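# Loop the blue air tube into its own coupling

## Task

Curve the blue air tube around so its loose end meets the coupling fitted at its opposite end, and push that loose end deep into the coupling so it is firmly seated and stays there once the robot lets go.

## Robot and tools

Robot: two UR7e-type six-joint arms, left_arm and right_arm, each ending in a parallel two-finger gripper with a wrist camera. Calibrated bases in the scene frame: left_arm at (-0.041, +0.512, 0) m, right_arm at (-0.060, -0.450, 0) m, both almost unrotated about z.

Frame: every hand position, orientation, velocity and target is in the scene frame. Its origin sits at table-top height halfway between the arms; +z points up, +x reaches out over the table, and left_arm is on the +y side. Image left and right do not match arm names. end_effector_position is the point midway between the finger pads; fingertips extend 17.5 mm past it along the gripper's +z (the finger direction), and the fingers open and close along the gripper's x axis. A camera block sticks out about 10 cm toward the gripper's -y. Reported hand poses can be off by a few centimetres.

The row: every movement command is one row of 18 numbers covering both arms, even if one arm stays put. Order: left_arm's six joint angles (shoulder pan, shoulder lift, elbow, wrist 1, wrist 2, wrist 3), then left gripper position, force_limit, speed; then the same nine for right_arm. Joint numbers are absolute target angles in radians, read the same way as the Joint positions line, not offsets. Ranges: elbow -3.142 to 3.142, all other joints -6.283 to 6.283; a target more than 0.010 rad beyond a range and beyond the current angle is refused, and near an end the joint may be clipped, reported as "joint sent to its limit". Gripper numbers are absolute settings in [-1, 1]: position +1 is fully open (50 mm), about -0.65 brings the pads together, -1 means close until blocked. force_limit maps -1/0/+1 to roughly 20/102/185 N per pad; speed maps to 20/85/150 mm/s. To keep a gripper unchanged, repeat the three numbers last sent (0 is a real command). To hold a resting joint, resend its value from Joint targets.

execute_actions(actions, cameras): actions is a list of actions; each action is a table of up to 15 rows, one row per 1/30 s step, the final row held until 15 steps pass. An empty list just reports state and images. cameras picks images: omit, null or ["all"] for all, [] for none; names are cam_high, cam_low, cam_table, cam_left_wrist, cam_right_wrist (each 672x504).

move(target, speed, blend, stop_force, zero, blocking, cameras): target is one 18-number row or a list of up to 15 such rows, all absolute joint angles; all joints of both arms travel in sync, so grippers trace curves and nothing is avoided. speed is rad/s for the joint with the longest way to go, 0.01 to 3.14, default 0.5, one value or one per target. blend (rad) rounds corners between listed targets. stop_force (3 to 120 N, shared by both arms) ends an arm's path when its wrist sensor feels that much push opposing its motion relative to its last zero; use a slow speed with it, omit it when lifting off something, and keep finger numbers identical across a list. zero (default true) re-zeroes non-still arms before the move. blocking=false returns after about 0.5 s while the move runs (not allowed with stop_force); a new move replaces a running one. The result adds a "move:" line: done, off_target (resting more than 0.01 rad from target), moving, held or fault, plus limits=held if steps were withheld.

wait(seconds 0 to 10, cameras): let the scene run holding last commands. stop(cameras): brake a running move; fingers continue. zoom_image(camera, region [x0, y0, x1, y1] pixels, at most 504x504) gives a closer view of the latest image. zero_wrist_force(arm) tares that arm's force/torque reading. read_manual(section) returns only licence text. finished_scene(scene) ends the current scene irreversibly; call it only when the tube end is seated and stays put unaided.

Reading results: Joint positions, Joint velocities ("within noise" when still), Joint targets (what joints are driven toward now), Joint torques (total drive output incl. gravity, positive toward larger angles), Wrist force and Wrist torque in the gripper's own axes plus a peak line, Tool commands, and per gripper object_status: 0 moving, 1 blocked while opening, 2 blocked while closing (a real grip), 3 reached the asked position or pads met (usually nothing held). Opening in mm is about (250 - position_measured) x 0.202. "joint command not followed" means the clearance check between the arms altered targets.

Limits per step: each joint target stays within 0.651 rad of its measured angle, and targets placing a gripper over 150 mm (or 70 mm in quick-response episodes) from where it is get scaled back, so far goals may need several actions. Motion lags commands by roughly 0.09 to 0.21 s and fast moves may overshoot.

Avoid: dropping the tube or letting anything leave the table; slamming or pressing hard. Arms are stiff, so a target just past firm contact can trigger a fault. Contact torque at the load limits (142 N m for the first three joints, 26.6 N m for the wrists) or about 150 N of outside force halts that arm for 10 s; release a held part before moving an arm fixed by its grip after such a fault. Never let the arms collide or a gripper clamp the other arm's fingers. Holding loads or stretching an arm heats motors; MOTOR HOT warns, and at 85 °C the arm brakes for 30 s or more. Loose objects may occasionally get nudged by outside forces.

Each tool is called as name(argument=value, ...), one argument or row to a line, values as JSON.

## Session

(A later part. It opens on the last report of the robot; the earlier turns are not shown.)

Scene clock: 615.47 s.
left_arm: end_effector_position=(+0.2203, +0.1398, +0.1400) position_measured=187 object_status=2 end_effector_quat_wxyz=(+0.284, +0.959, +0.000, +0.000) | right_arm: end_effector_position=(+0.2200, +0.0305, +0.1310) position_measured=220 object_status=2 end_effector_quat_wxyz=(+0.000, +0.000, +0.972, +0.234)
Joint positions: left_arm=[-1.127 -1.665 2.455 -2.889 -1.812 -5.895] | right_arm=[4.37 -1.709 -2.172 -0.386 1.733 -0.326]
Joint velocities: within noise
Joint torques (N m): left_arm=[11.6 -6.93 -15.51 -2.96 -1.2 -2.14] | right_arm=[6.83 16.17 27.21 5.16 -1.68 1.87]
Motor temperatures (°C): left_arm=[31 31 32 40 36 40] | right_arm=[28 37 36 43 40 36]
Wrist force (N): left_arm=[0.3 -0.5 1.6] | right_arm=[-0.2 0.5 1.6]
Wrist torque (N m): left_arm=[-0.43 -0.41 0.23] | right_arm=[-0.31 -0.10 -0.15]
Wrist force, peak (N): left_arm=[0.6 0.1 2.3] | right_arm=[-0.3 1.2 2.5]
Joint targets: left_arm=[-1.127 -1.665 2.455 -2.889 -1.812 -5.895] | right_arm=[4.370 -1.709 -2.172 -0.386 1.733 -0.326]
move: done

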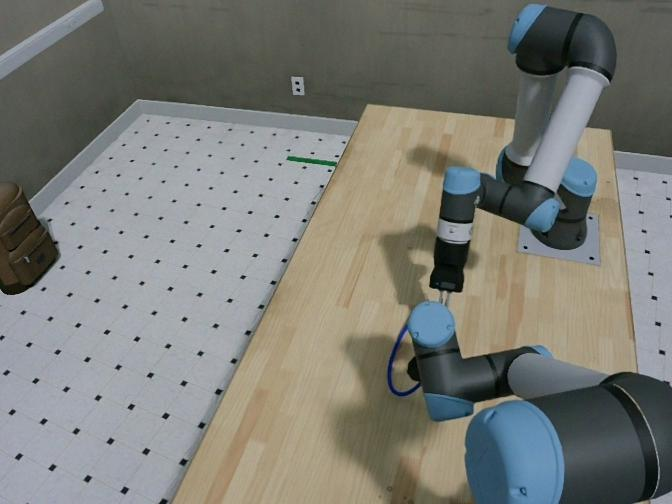

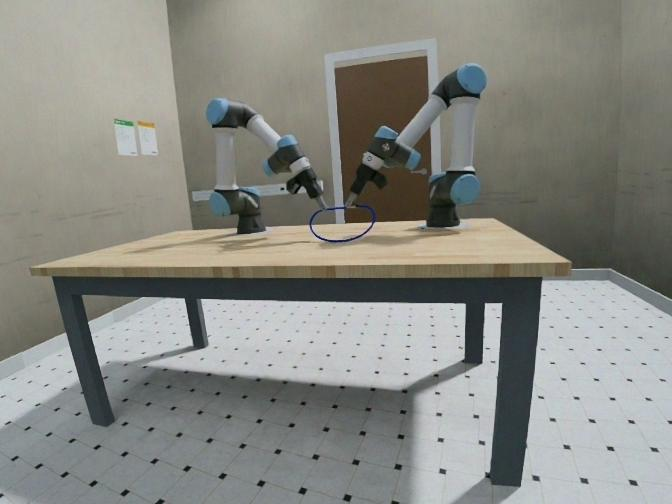

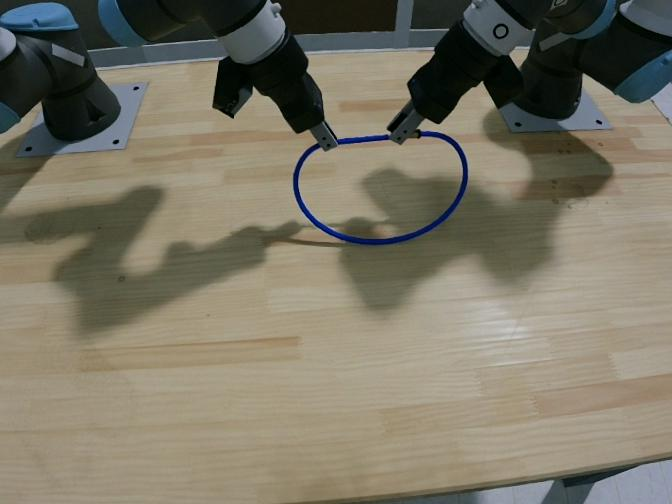

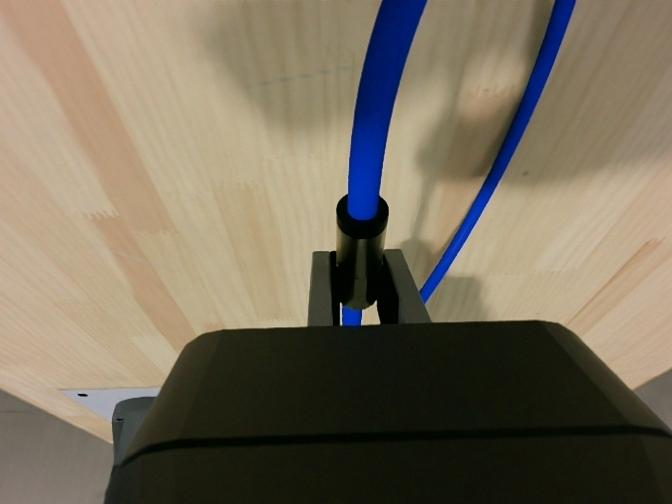

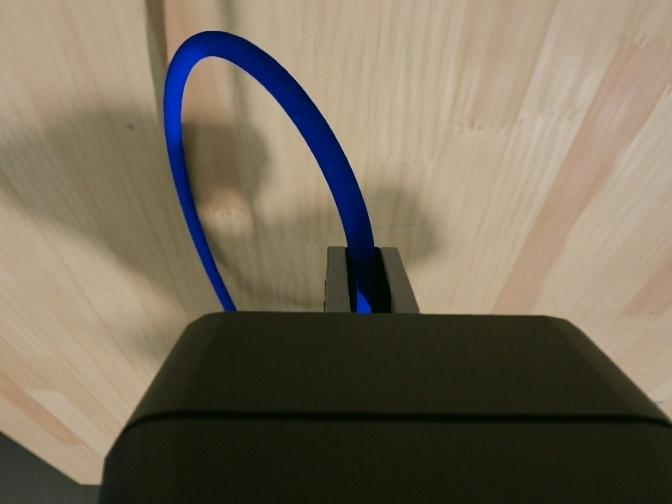

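move(
  target=[
    [-1.1268,-1.6654,2.4553,-2.8890,-1.8119,-5.8948,-1,0,-1,4.3655,-1.7089,-2.1671,-0.3923,1.7345,-0.3299,-1,0,-1],
    [-1.1268,-1.6654,2.4553,-2.8890,-1.8119,-5.8948,-1,0,-1,4.3886,-1.7582,-2.1005,-0.4064,1.7245,-0.3088,-1,0,-1],
  ],
  speed=0.03,
  stop_force=6,
  cameras=["cam_low","cam_table","cam_left_wrist"],
)

zoom_image(
  camera="cam_left_wrist",
  region=[290, 190, 430, 330],
)

zoom_image(
  camera="cam_table",
  region=[330, 100, 450, 160],
)

zoom_image(
  camera="cam_low",
  region=[310, 190, 380, 240],
)

Scene clock: 668.90 s.
left_arm: end_effector_position=(+0.2203, +0.1398, +0.1400) position_measured=187 object_status=2 end_effector_quat_wxyz=(+0.284, +0.959, +0.000, +0.000) | right_arm: end_effector_position=(+0.2221, +0.0346, +0.1329) position_measured=220 object_status=2 end_effector_quat_wxyz=(+0.000, +0.000, +0.972, +0.233)
Joint positions: left_arm=[-1.127 -1.665 2.455 -2.889 -1.812 -5.895] | right_arm=[4.369 -1.716 -2.158 -0.394 1.733 -0.327]
Joint velocities: within noise
Joint torques (N m): left_arm=[5.69 -6.92 -23.04 -5.48 -1.1 -1.86] | right_arm=[-4.23 41.28 16.61 5.57 2.51 -1.8]
Motor temperatures (°C): left_arm=[31 31 32 40 36 40] | right_arm=[28 37 36 43 40 36]
Wrist force (N): left_arm=[0.3 -3.8 -1.2] | right_arm=[-0.3 -3.3 -0.3]
Wrist torque (N m): left_arm=[-0.35 -0.39 0.23] | right_arm=[-0.26 -0.08 -0.15]
Wrist force, peak (N): left_arm=[0.5 -9.1 -4.3] | right_arm=[0.0 -8.0 -2.2]
Joint targets: left_arm=[-1.127 -1.665 2.455 -2.889 -1.812 -5.895] | right_arm=[4.369 -1.716 -2.158 -0.394 1.733 -0.327]
move: contact (right_arm); path passed 1 of 2 targets; right_arm: the elbow is farthest, 0.058 rad from its target
Images, in order (width x height): cam_low 672x504, cam_table 672x504, cam_left_wrist 672x504.

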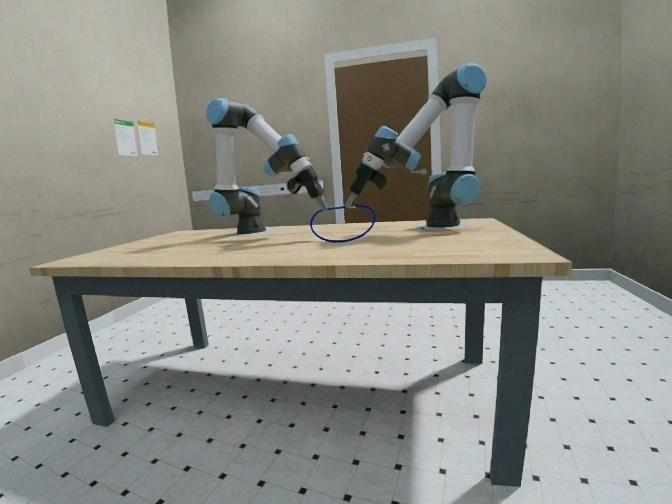

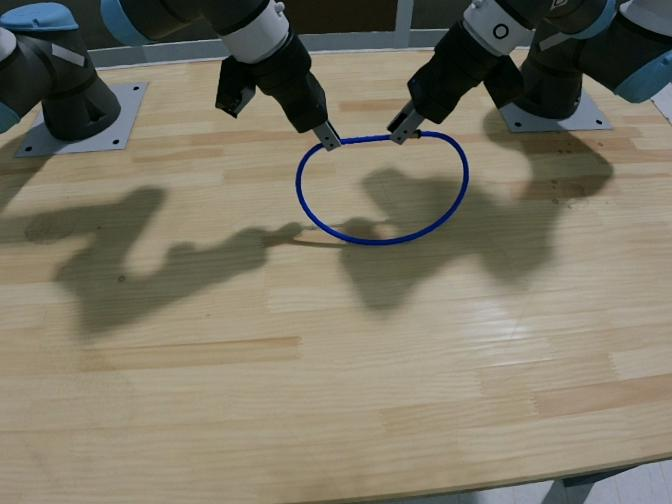

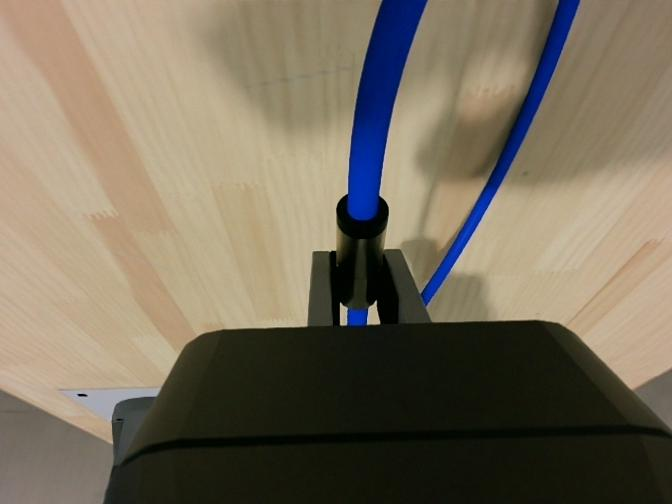

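Scaled by 3.600.

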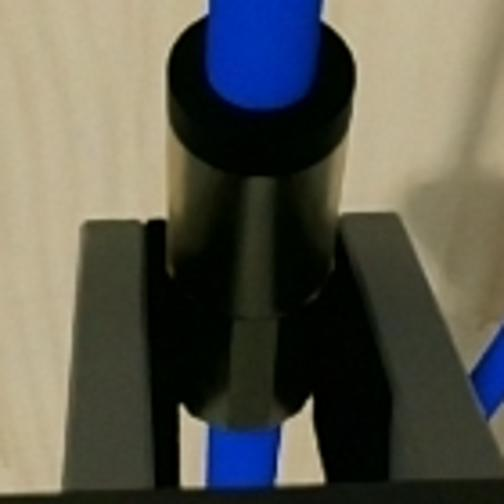

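Scaled by 4.200.

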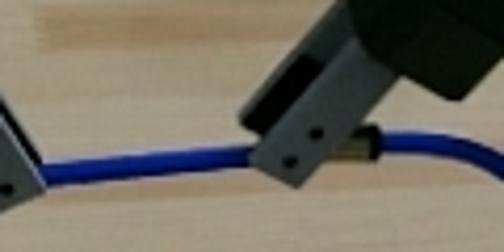

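Scaled by 7.200.

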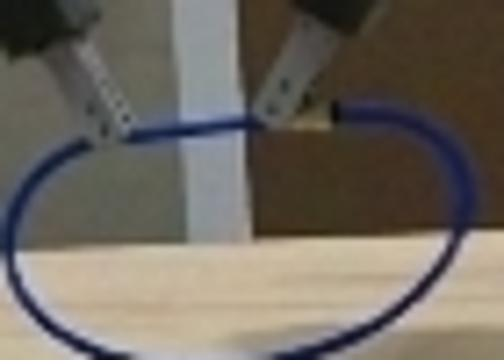

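move(
  target=[-1.1268,-1.6654,2.4553,-2.8890,-1.8119,-5.8948,-1,0,-1,4.3886,-1.7582,-2.1005,-0.4064,1.7245,-0.3088,-1,0,-1],
  speed=0.03,
  stop_force=15,
  cameras=["cam_low","cam_table","cam_left_wrist"],
)

zoom_image(
  camera="cam_left_wrist",
  region=[290, 190, 430, 330],
)

zoom_image(
  camera="cam_table",
  region=[330, 100, 450, 160],
)

zoom_image(
  camera="cam_low",
  region=[310, 190, 380, 240],
)

Scene clock: 687.67 s.
left_arm: end_effector_position=(+0.2203, +0.1398, +0.1400) position_measured=187 object_status=2 end_effector_quat_wxyz=(+0.284, +0.959, +0.000, +0.000) | right_arm: end_effector_position=(+0.2221, +0.0541, +0.1341) position_measured=220 object_status=2 end_effector_quat_wxyz=(+0.000, +0.000, +0.972, +0.233)
Joint positions: left_arm=[-1.127 -1.665 2.455 -2.889 -1.812 -5.895] | right_arm=[4.384 -1.748 -2.115 -0.404 1.727 -0.313]
Joint velocities: within noise
Joint torques (N m): left_arm=[-0.22 -9.6 -24.14 -7.61 -1.01 -1.71] | right_arm=[-0.85 43.58 22.43 7.55 3.25 -1.8]
Motor temperatures (°C): left_arm=[31 31 32 40 36 40] | right_arm=[28 37 36 43 40 36]
Wrist force (N): left_arm=[0.4 -15.1 -8.0] | right_arm=[0.5 -14.5 -5.6]
Wrist torque (N m): left_arm=[-0.24 -0.40 0.21] | right_arm=[-0.10 -0.20 -0.17]
Wrist force, peak (N): left_arm=[0.1 -20.1 -12.3] | right_arm=[0.0 -20.5 -7.4]
Joint targets: left_arm=[-1.127 -1.665 2.455 -2.889 -1.812 -5.895] | right_arm=[4.384 -1.748 -2.115 -0.404 1.727 -0.313]
move: contact (right_arm); right_arm: the elbow is farthest, 0.014 rad from its target
Images, in order (width x height): cam_low 672x504, cam_table 672x504, cam_left_wrist 672x504.

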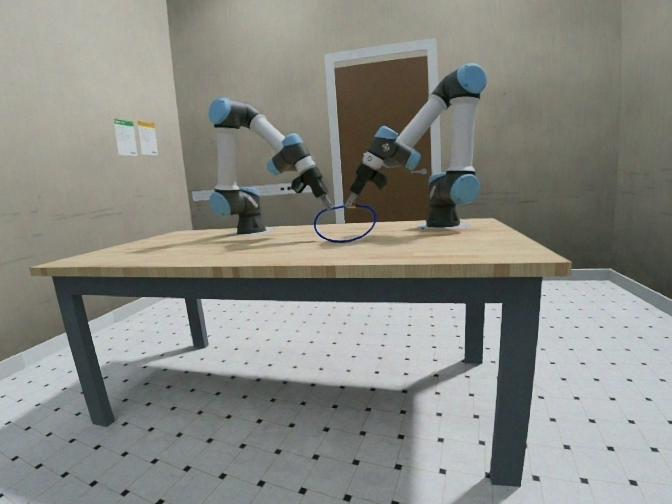

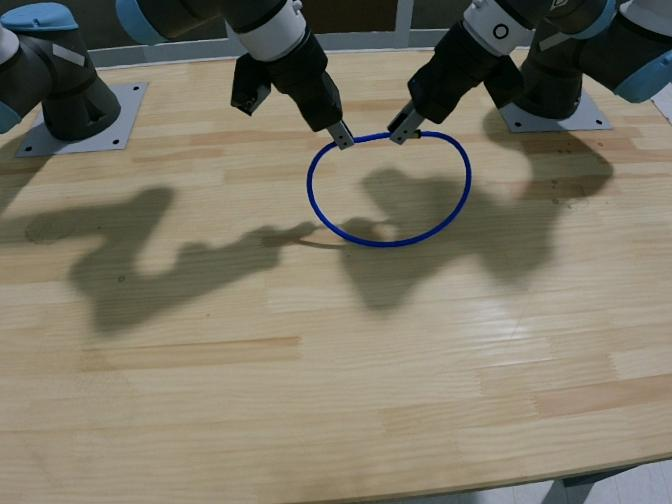

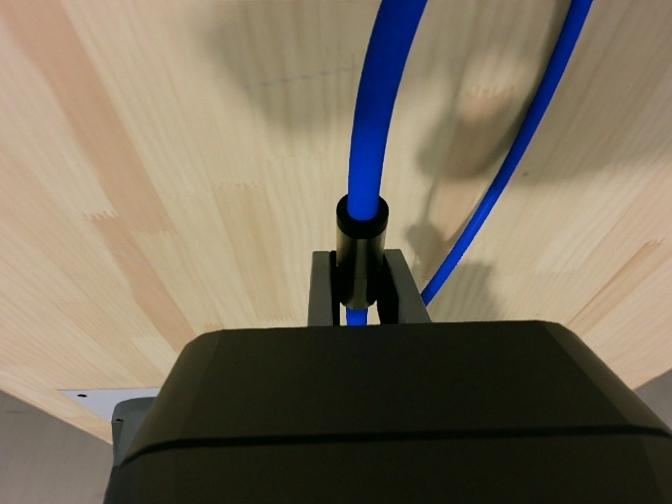

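Scaled by 3.600.

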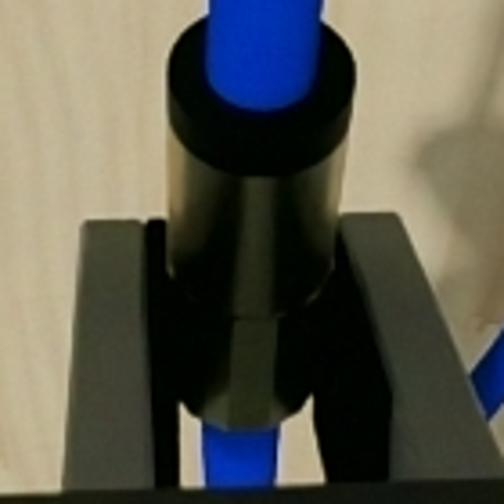

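Scaled by 4.200.

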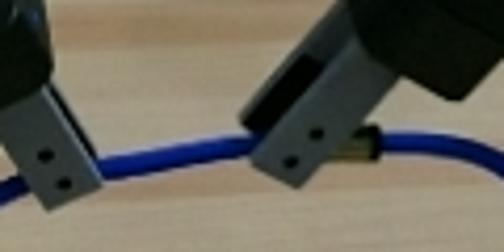

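Scaled by 7.200.

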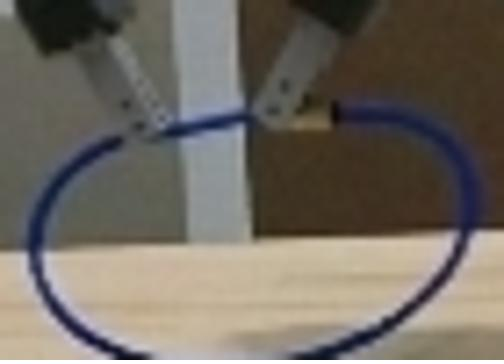

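zoom_image(
  camera="cam_table",
  region=[380, 120, 430, 155],
)

zoom_image(
  camera="cam_low",
  region=[335, 195, 365, 215],
)

zoom_image(
  camera="cam_left_wrist",
  region=[330, 270, 390, 330],
)

Scaled by 10.080.

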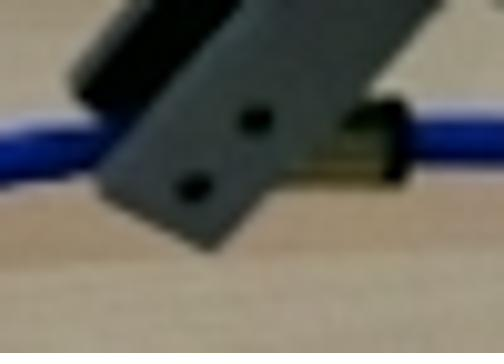

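Scaled by 16.800.

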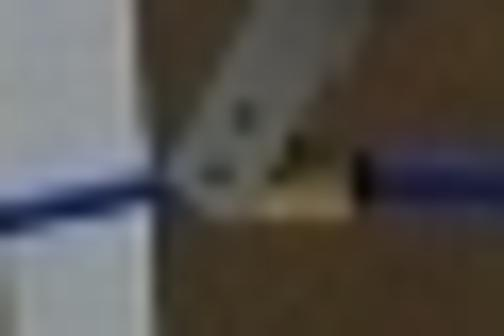

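Scaled by 8.400.

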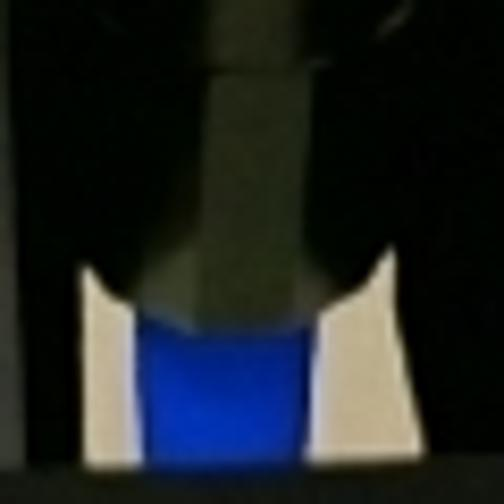

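move(
  target=[-1.1268,-1.6654,2.4553,-2.8890,-1.8119,-5.8948,-1,0,-1,4.3944,-1.7642,-2.0779,-0.4222,1.7219,-0.3034,-1,0,-1],
  speed=0.03,
  stop_force=18,
  cameras=["cam_low","cam_table","cam_left_wrist","cam_right_wrist"],
)

zoom_image(
  camera="cam_left_wrist",
  region=[290, 190, 430, 330],
)

zoom_image(
  camera="cam_table",
  region=[330, 100, 450, 160],
)

zoom_image(
  camera="cam_low",
  region=[310, 190, 380, 240],
)

Scene clock: 720.80 s.
left_arm: end_effector_position=(+0.2203, +0.1398, +0.1400) position_measured=187 object_status=2 end_effector_quat_wxyz=(+0.284, +0.959, +0.001, +0.000) | right_arm: end_effector_position=(+0.2221, +0.0554, +0.1346) position_measured=220 object_status=2 end_effector_quat_wxyz=(+0.000, +0.000, +0.972, +0.233)
Joint positions: left_arm=[-1.127 -1.665 2.455 -2.889 -1.812 -5.895] | right_arm=[4.385 -1.749 -2.111 -0.406 1.726 -0.312]
Joint velocities: within noise
Joint torques (N m): left_arm=[-10.84 -14.6 -33.63 -9.86 -4.16 -1.57] | right_arm=[3.52 45.27 31 11.59 4.88 -1.84]
Motor temperatures (°C): left_arm=[31 31 32 40 36 40] | right_arm=[28 37 36 43 40 36]
Wrist force (N): left_arm=[0.1 -28.0 -18.6] | right_arm=[-0.1 -30.2 -11.1]
Wrist torque (N m): left_arm=[-0.12 -0.44 0.22] | right_arm=[0.13 -0.20 -0.17]
Wrist force, peak (N): left_arm=[-0.4 -32.6 -22.3] | right_arm=[-0.4 -35.1 -13.0]
Joint targets: left_arm=[-1.127 -1.665 2.455 -2.889 -1.812 -5.895] | right_arm=[4.385 -1.749 -2.111 -0.406 1.726 -0.312]
move: contact (right_arm); right_arm: the elbow is farthest, 0.033 rad from its target
Images, in order (width x height): cam_low 672x504, cam_table 672x504, cam_left_wrist 672x504, cam_right_wrist 672x504.

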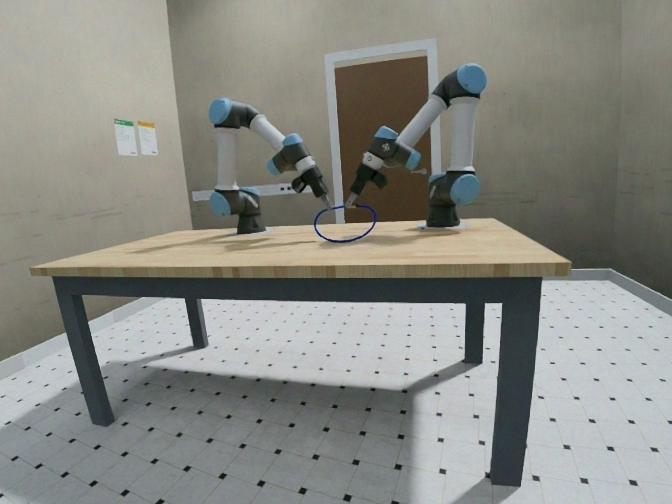

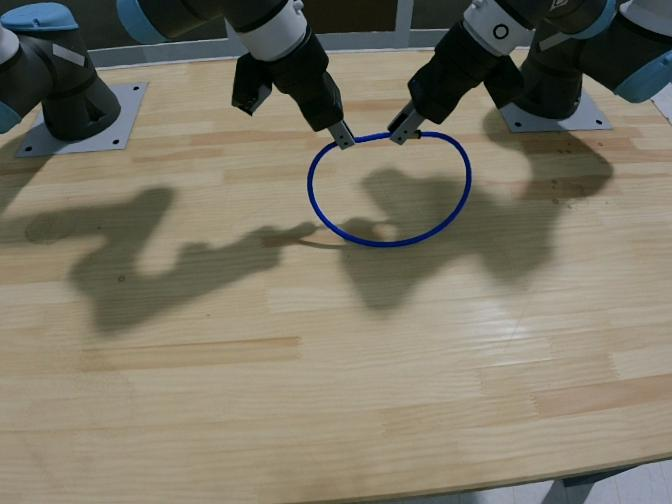

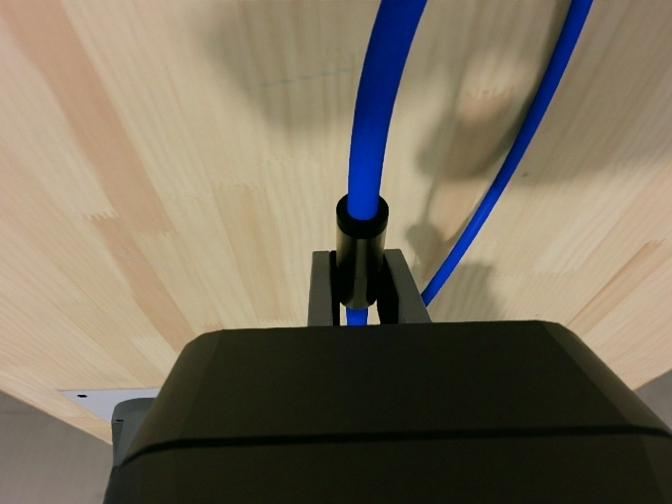

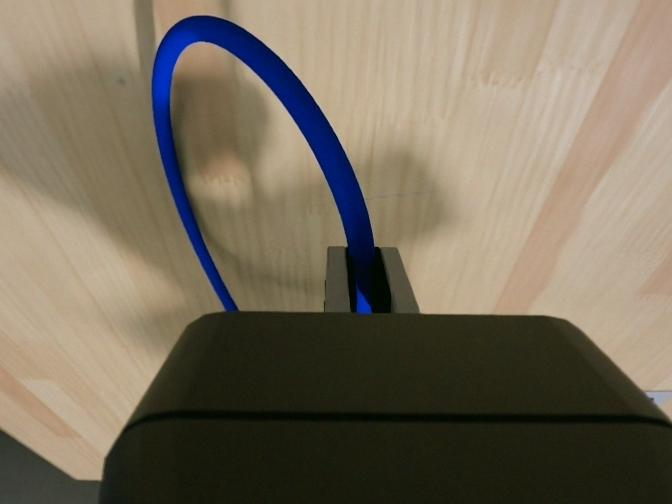

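Scaled by 3.600.

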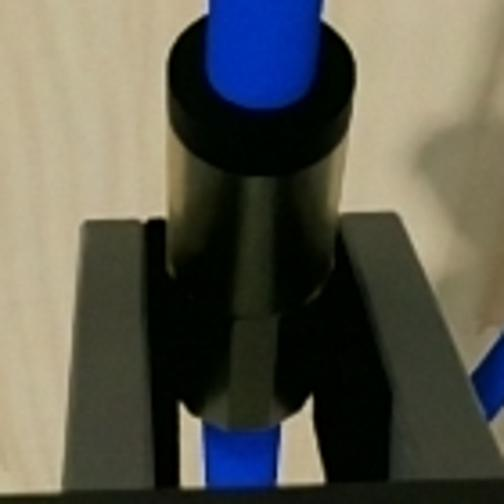

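Scaled by 4.200.

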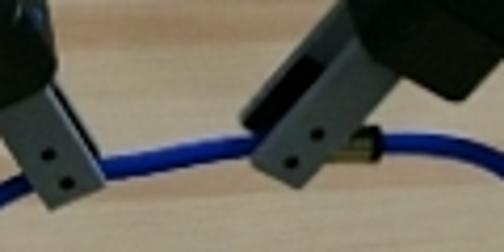

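Scaled by 7.200.

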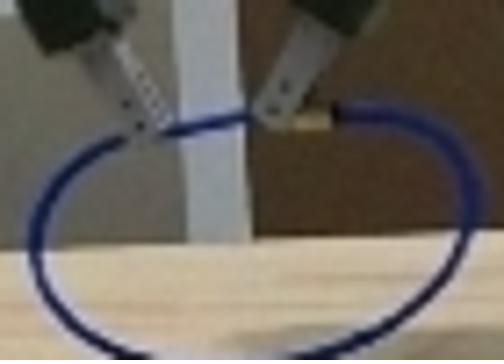

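move(
  target=[
    [-1.1268,-1.6654,2.4553,-2.8890,-1.8119,-5.8948,-1,0,-1,4.384,-1.748,-2.115,-0.404,1.727,-0.313,-1,0,-1],
    [-1.1268,-1.6654,2.4553,-2.8890,-1.8119,-5.8948,1,0,-1,4.384,-1.748,-2.115,-0.404,1.727,-0.313,-1,0,-1],
  ],
  speed=0.05,
)

zoom_image(
  camera="cam_left_wrist",
  region=[250, 150, 470, 330],
)

zoom_image(
  camera="cam_table",
  region=[330, 100, 450, 160],
)

Scene clock: 743.80 s.
left_arm: end_effector_position=(+0.2203, +0.1398, +0.1400) position_measured=3 object_status=3 end_effector_quat_wxyz=(+0.284, +0.959, +0.000, +0.000) | right_arm: end_effector_position=(+0.2217, +0.0540, +0.1338) position_measured=220 object_status=2 end_effector_quat_wxyz=(-0.001, +0.000, +0.972, +0.233)
Joint positions: left_arm=[-1.127 -1.665 2.455 -2.889 -1.812 -5.895] | right_arm=[4.384 -1.748 -2.115 -0.404 1.727 -0.313]
Joint velocities: within noise
Joint torques (N m): left_arm=[10.73 -20.31 -10.18 -2.41 0.82 -1.25] | right_arm=[-4.93 21.27 16.43 3.07 -1.31 -1.3]
Motor temperatures (°C): left_arm=[31 31 32 40 36 40] | right_arm=[28 37 36 43 40 36]
Wrist force (N): left_arm=[0.6 -1.3 0.6] | right_arm=[-1.2 -0.7 1.8]
Wrist torque (N m): left_arm=[-0.33 -0.39 0.13] | right_arm=[-0.20 0.01 -0.07]
Wrist force, peak (N): left_arm=[-0.2 -28.2 -19.3] | right_arm=[-0.2 -30.5 -11.1]
Joint targets: left_arm=[-1.127 -1.665 2.455 -2.889 -1.812 -5.895] | right_arm=[4.384 -1.748 -2.115 -0.404 1.727 -0.313]
move: done

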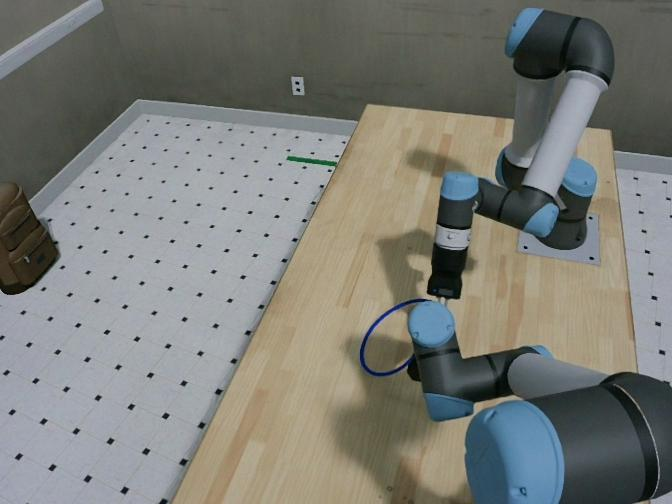

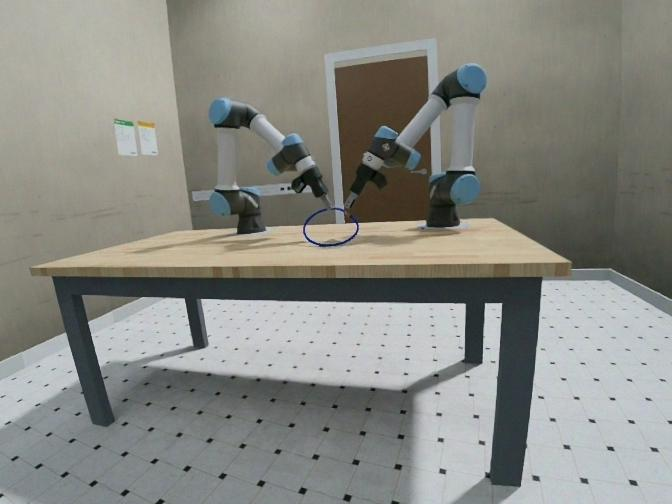

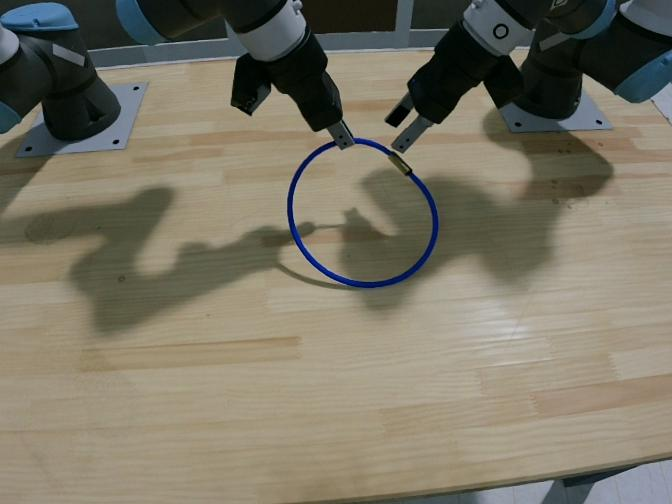

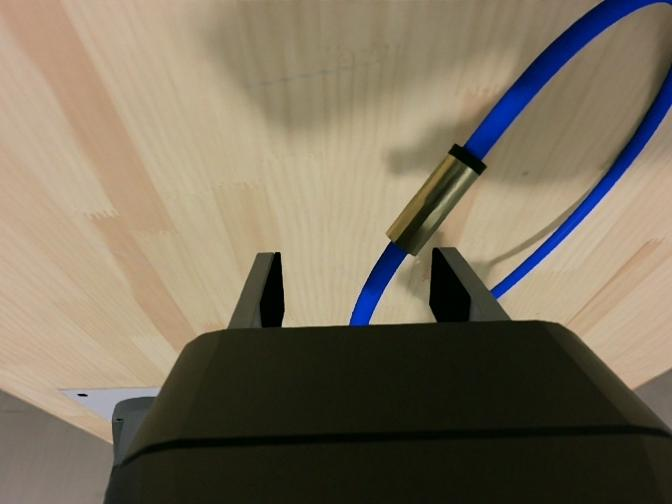

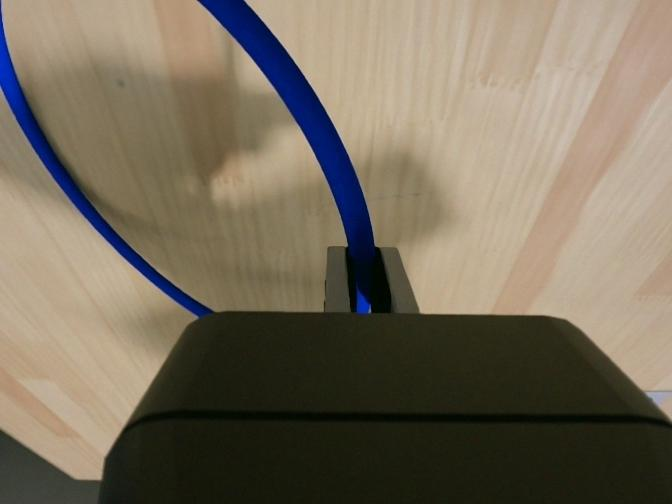

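Scaled by 2.291.

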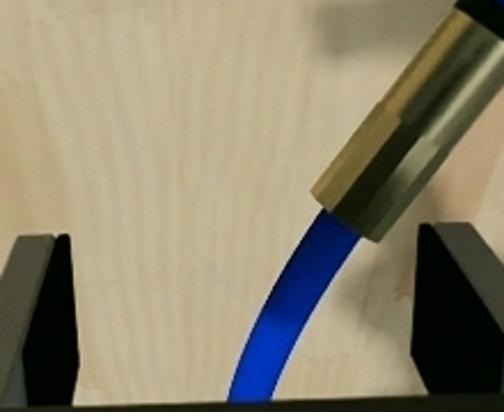

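Scaled by 4.200.

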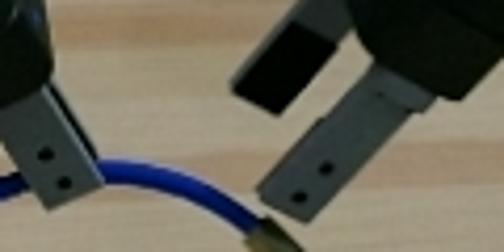

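move(
  target=[
    [-1.0414,-1.9511,2.3835,-2.5116,-1.8545,-5.8175,1,0,-1,4.384,-1.748,-2.115,-0.404,1.727,-0.313,-1,0,-1],
    [-1.0414,-1.9511,2.3835,-2.5116,-1.8545,-5.8175,1,0,-1,4.3841,-1.9839,-2.1962,-0.0854,1.7264,-0.3119,-1,0,-1],
  ],
  speed=[0.15,0.1],
  stop_force=8,
)

zoom_image(
  camera="cam_table",
  region=[260, 90, 480, 300],
)

Scene clock: 761.70 s.
left_arm: end_effector_position=(+0.2201, +0.1942, +0.2240) position_measured=3 object_status=3 end_effector_quat_wxyz=(+0.284, +0.959, +0.000, +0.000) | right_arm: end_effector_position=(+0.2220, +0.0545, +0.0261) position_measured=220 object_status=2 end_effector_quat_wxyz=(+0.000, +0.000, +0.972, +0.234)
Joint positions: left_arm=[-1.041 -1.951 2.383 -2.512 -1.855 -5.817] | right_arm=[4.384 -1.984 -2.196 -0.085 1.726 -0.312]
Joint velocities: within noise
Joint torques (N m): left_arm=[12.16 -14.25 -28.41 -3.06 -1.65 2.13] | right_arm=[6.25 22.77 9.87 5.38 -1.45 1.76]
Motor temperatures (°C): left_arm=[31 31 32 40 36 40] | right_arm=[28 37 36 43 40 36]
Wrist force (N): left_arm=[0.5 -1.1 0.3] | right_arm=[-1.5 -0.5 1.4]
Wrist torque (N m): left_arm=[-0.34 -0.40 0.14] | right_arm=[-0.17 0.05 -0.07]
Wrist force, peak (N): left_arm=[0.8 -1.7 0.8] | right_arm=[-1.3 -0.8 2.0]
Joint targets: left_arm=[-1.041 -1.951 2.384 -2.512 -1.855 -5.817] | right_arm=[4.384 -1.984 -2.196 -0.085 1.726 -0.312]
move: done

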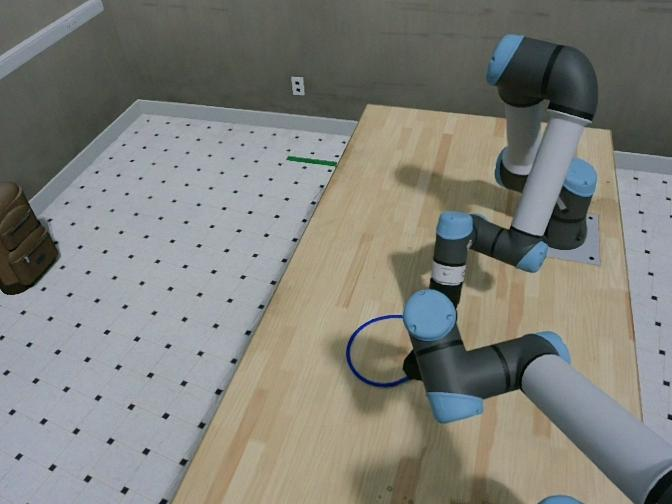

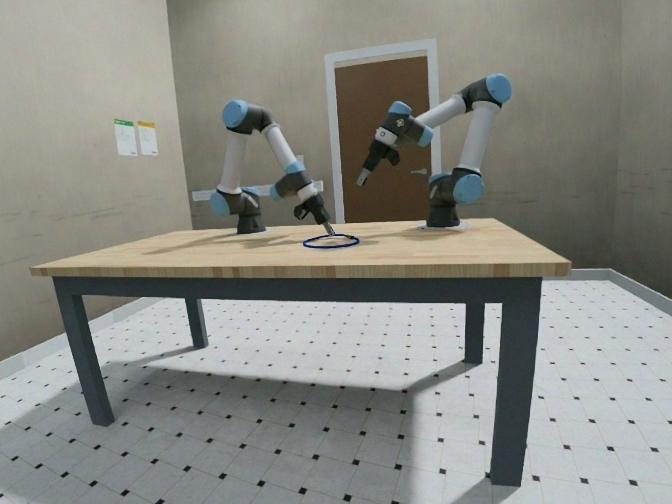

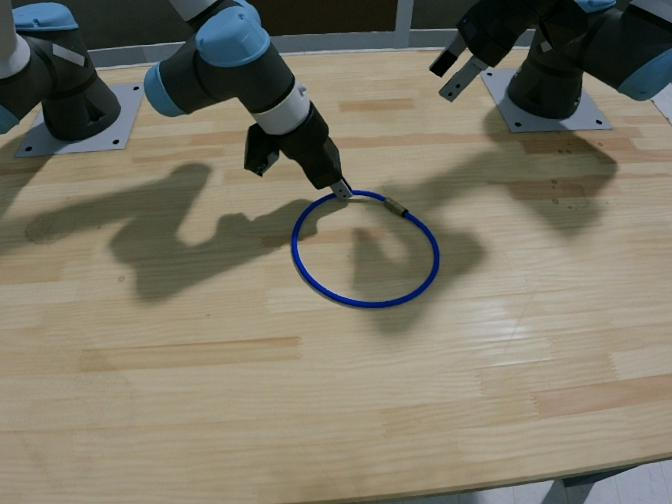

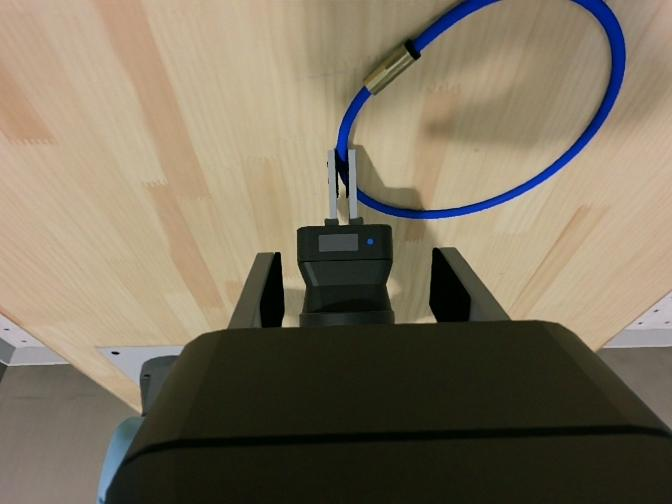

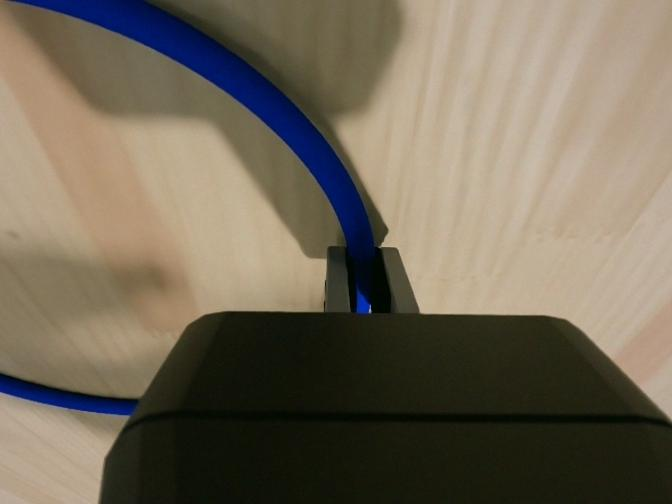

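Scaled by 2.291.

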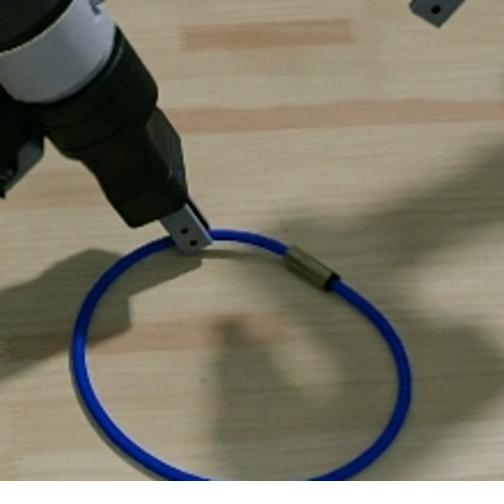

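move(
  target=[
    [-1.0414,-1.9511,2.3835,-2.5116,-1.8545,-5.8175,1,0,-1,4.3841,-1.9839,-2.1962,-0.0854,1.7264,-0.3119,1,0,-1],
    [-1.0414,-1.9511,2.3835,-2.5116,-1.8545,-5.8175,1,0,-1,4.3698,-1.7094,-2.1721,-0.3862,1.7326,-0.3260,1,0,-1],
  ],
  speed=0.15,
  cameras=["cam_table","cam_left_wrist","cam_high"],
)

zoom_image(
  camera="cam_left_wrist",
  region=[300, 0, 500, 150],
)

Scene clock: 776.10 s.
left_arm: end_effector_position=(+0.2201, +0.1942, +0.2240) position_measured=3 object_status=3 end_effector_quat_wxyz=(+0.284, +0.959, +0.000, +0.000) | right_arm: end_effector_position=(+0.2200, +0.0306, +0.1310) position_measured=3 object_status=3 end_effector_quat_wxyz=(+0.000, +0.000, +0.972, +0.233)
Joint positions: left_arm=[-1.041 -1.951 2.384 -2.512 -1.855 -5.817] | right_arm=[4.37 -1.71 -2.172 -0.386 1.733 -0.326]
Joint velocities: within noise
Joint torques (N m): left_arm=[10.42 -12.42 -15.3 -4.3 -1.1 2.22] | right_arm=[-4.89 41.94 26.45 2.29 2.35 -1.93]
Motor temperatures (°C): left_arm=[31 31 32 40 36 40] | right_arm=[28 37 36 43 40 36]
Wrist force (N): left_arm=[0.4 -1.2 0.1] | right_arm=[-1.3 -0.8 1.3]
Wrist torque (N m): left_arm=[-0.34 -0.37 0.14] | right_arm=[-0.27 0.02 -0.05]
Wrist force, peak (N): left_arm=[0.6 -1.7 0.0] | right_arm=[-1.1 -1.0 2.4]
Joint targets: left_arm=[-1.041 -1.951 2.384 -2.512 -1.855 -5.817] | right_arm=[4.370 -1.709 -2.172 -0.386 1.733 -0.326]
move: done
Images, in order (width x height): cam_high 672x504, cam_table 672x504, cam_left_wrist 672x504.

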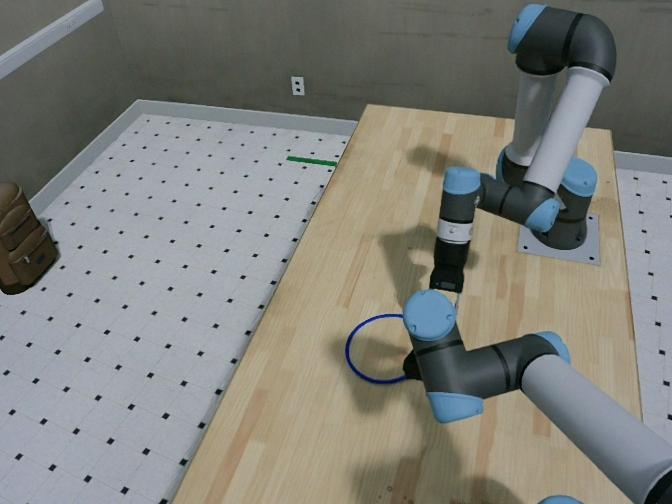

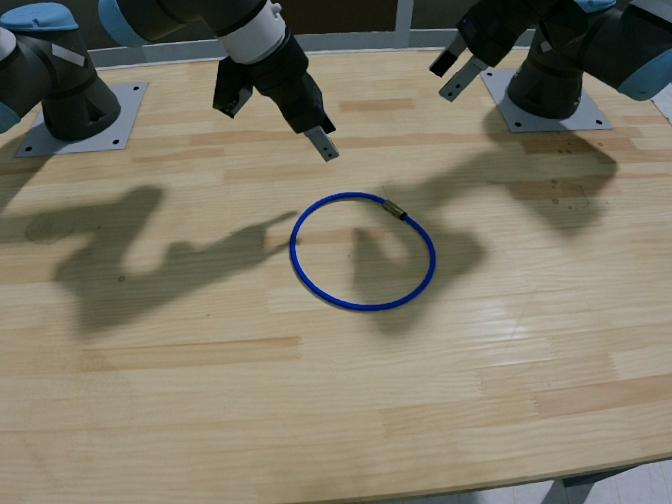

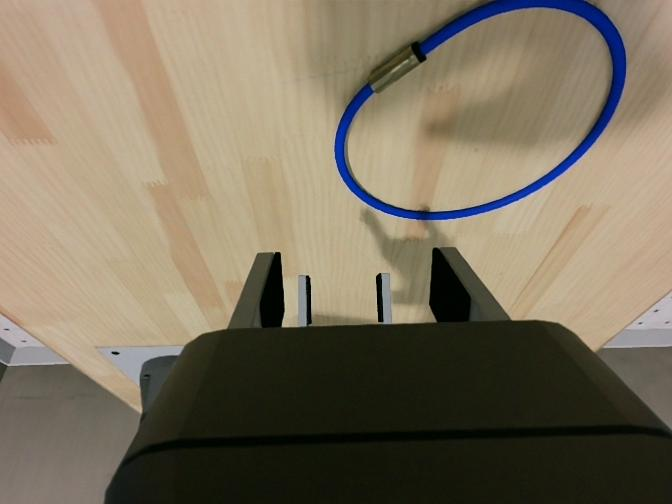

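Scaled by 2.520.

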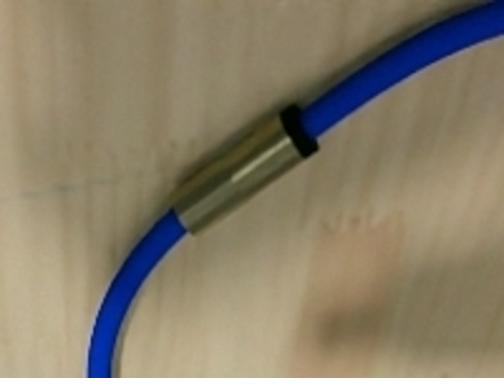

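finished_scene(
  scene=1,
)

The scene is finished: the task was done.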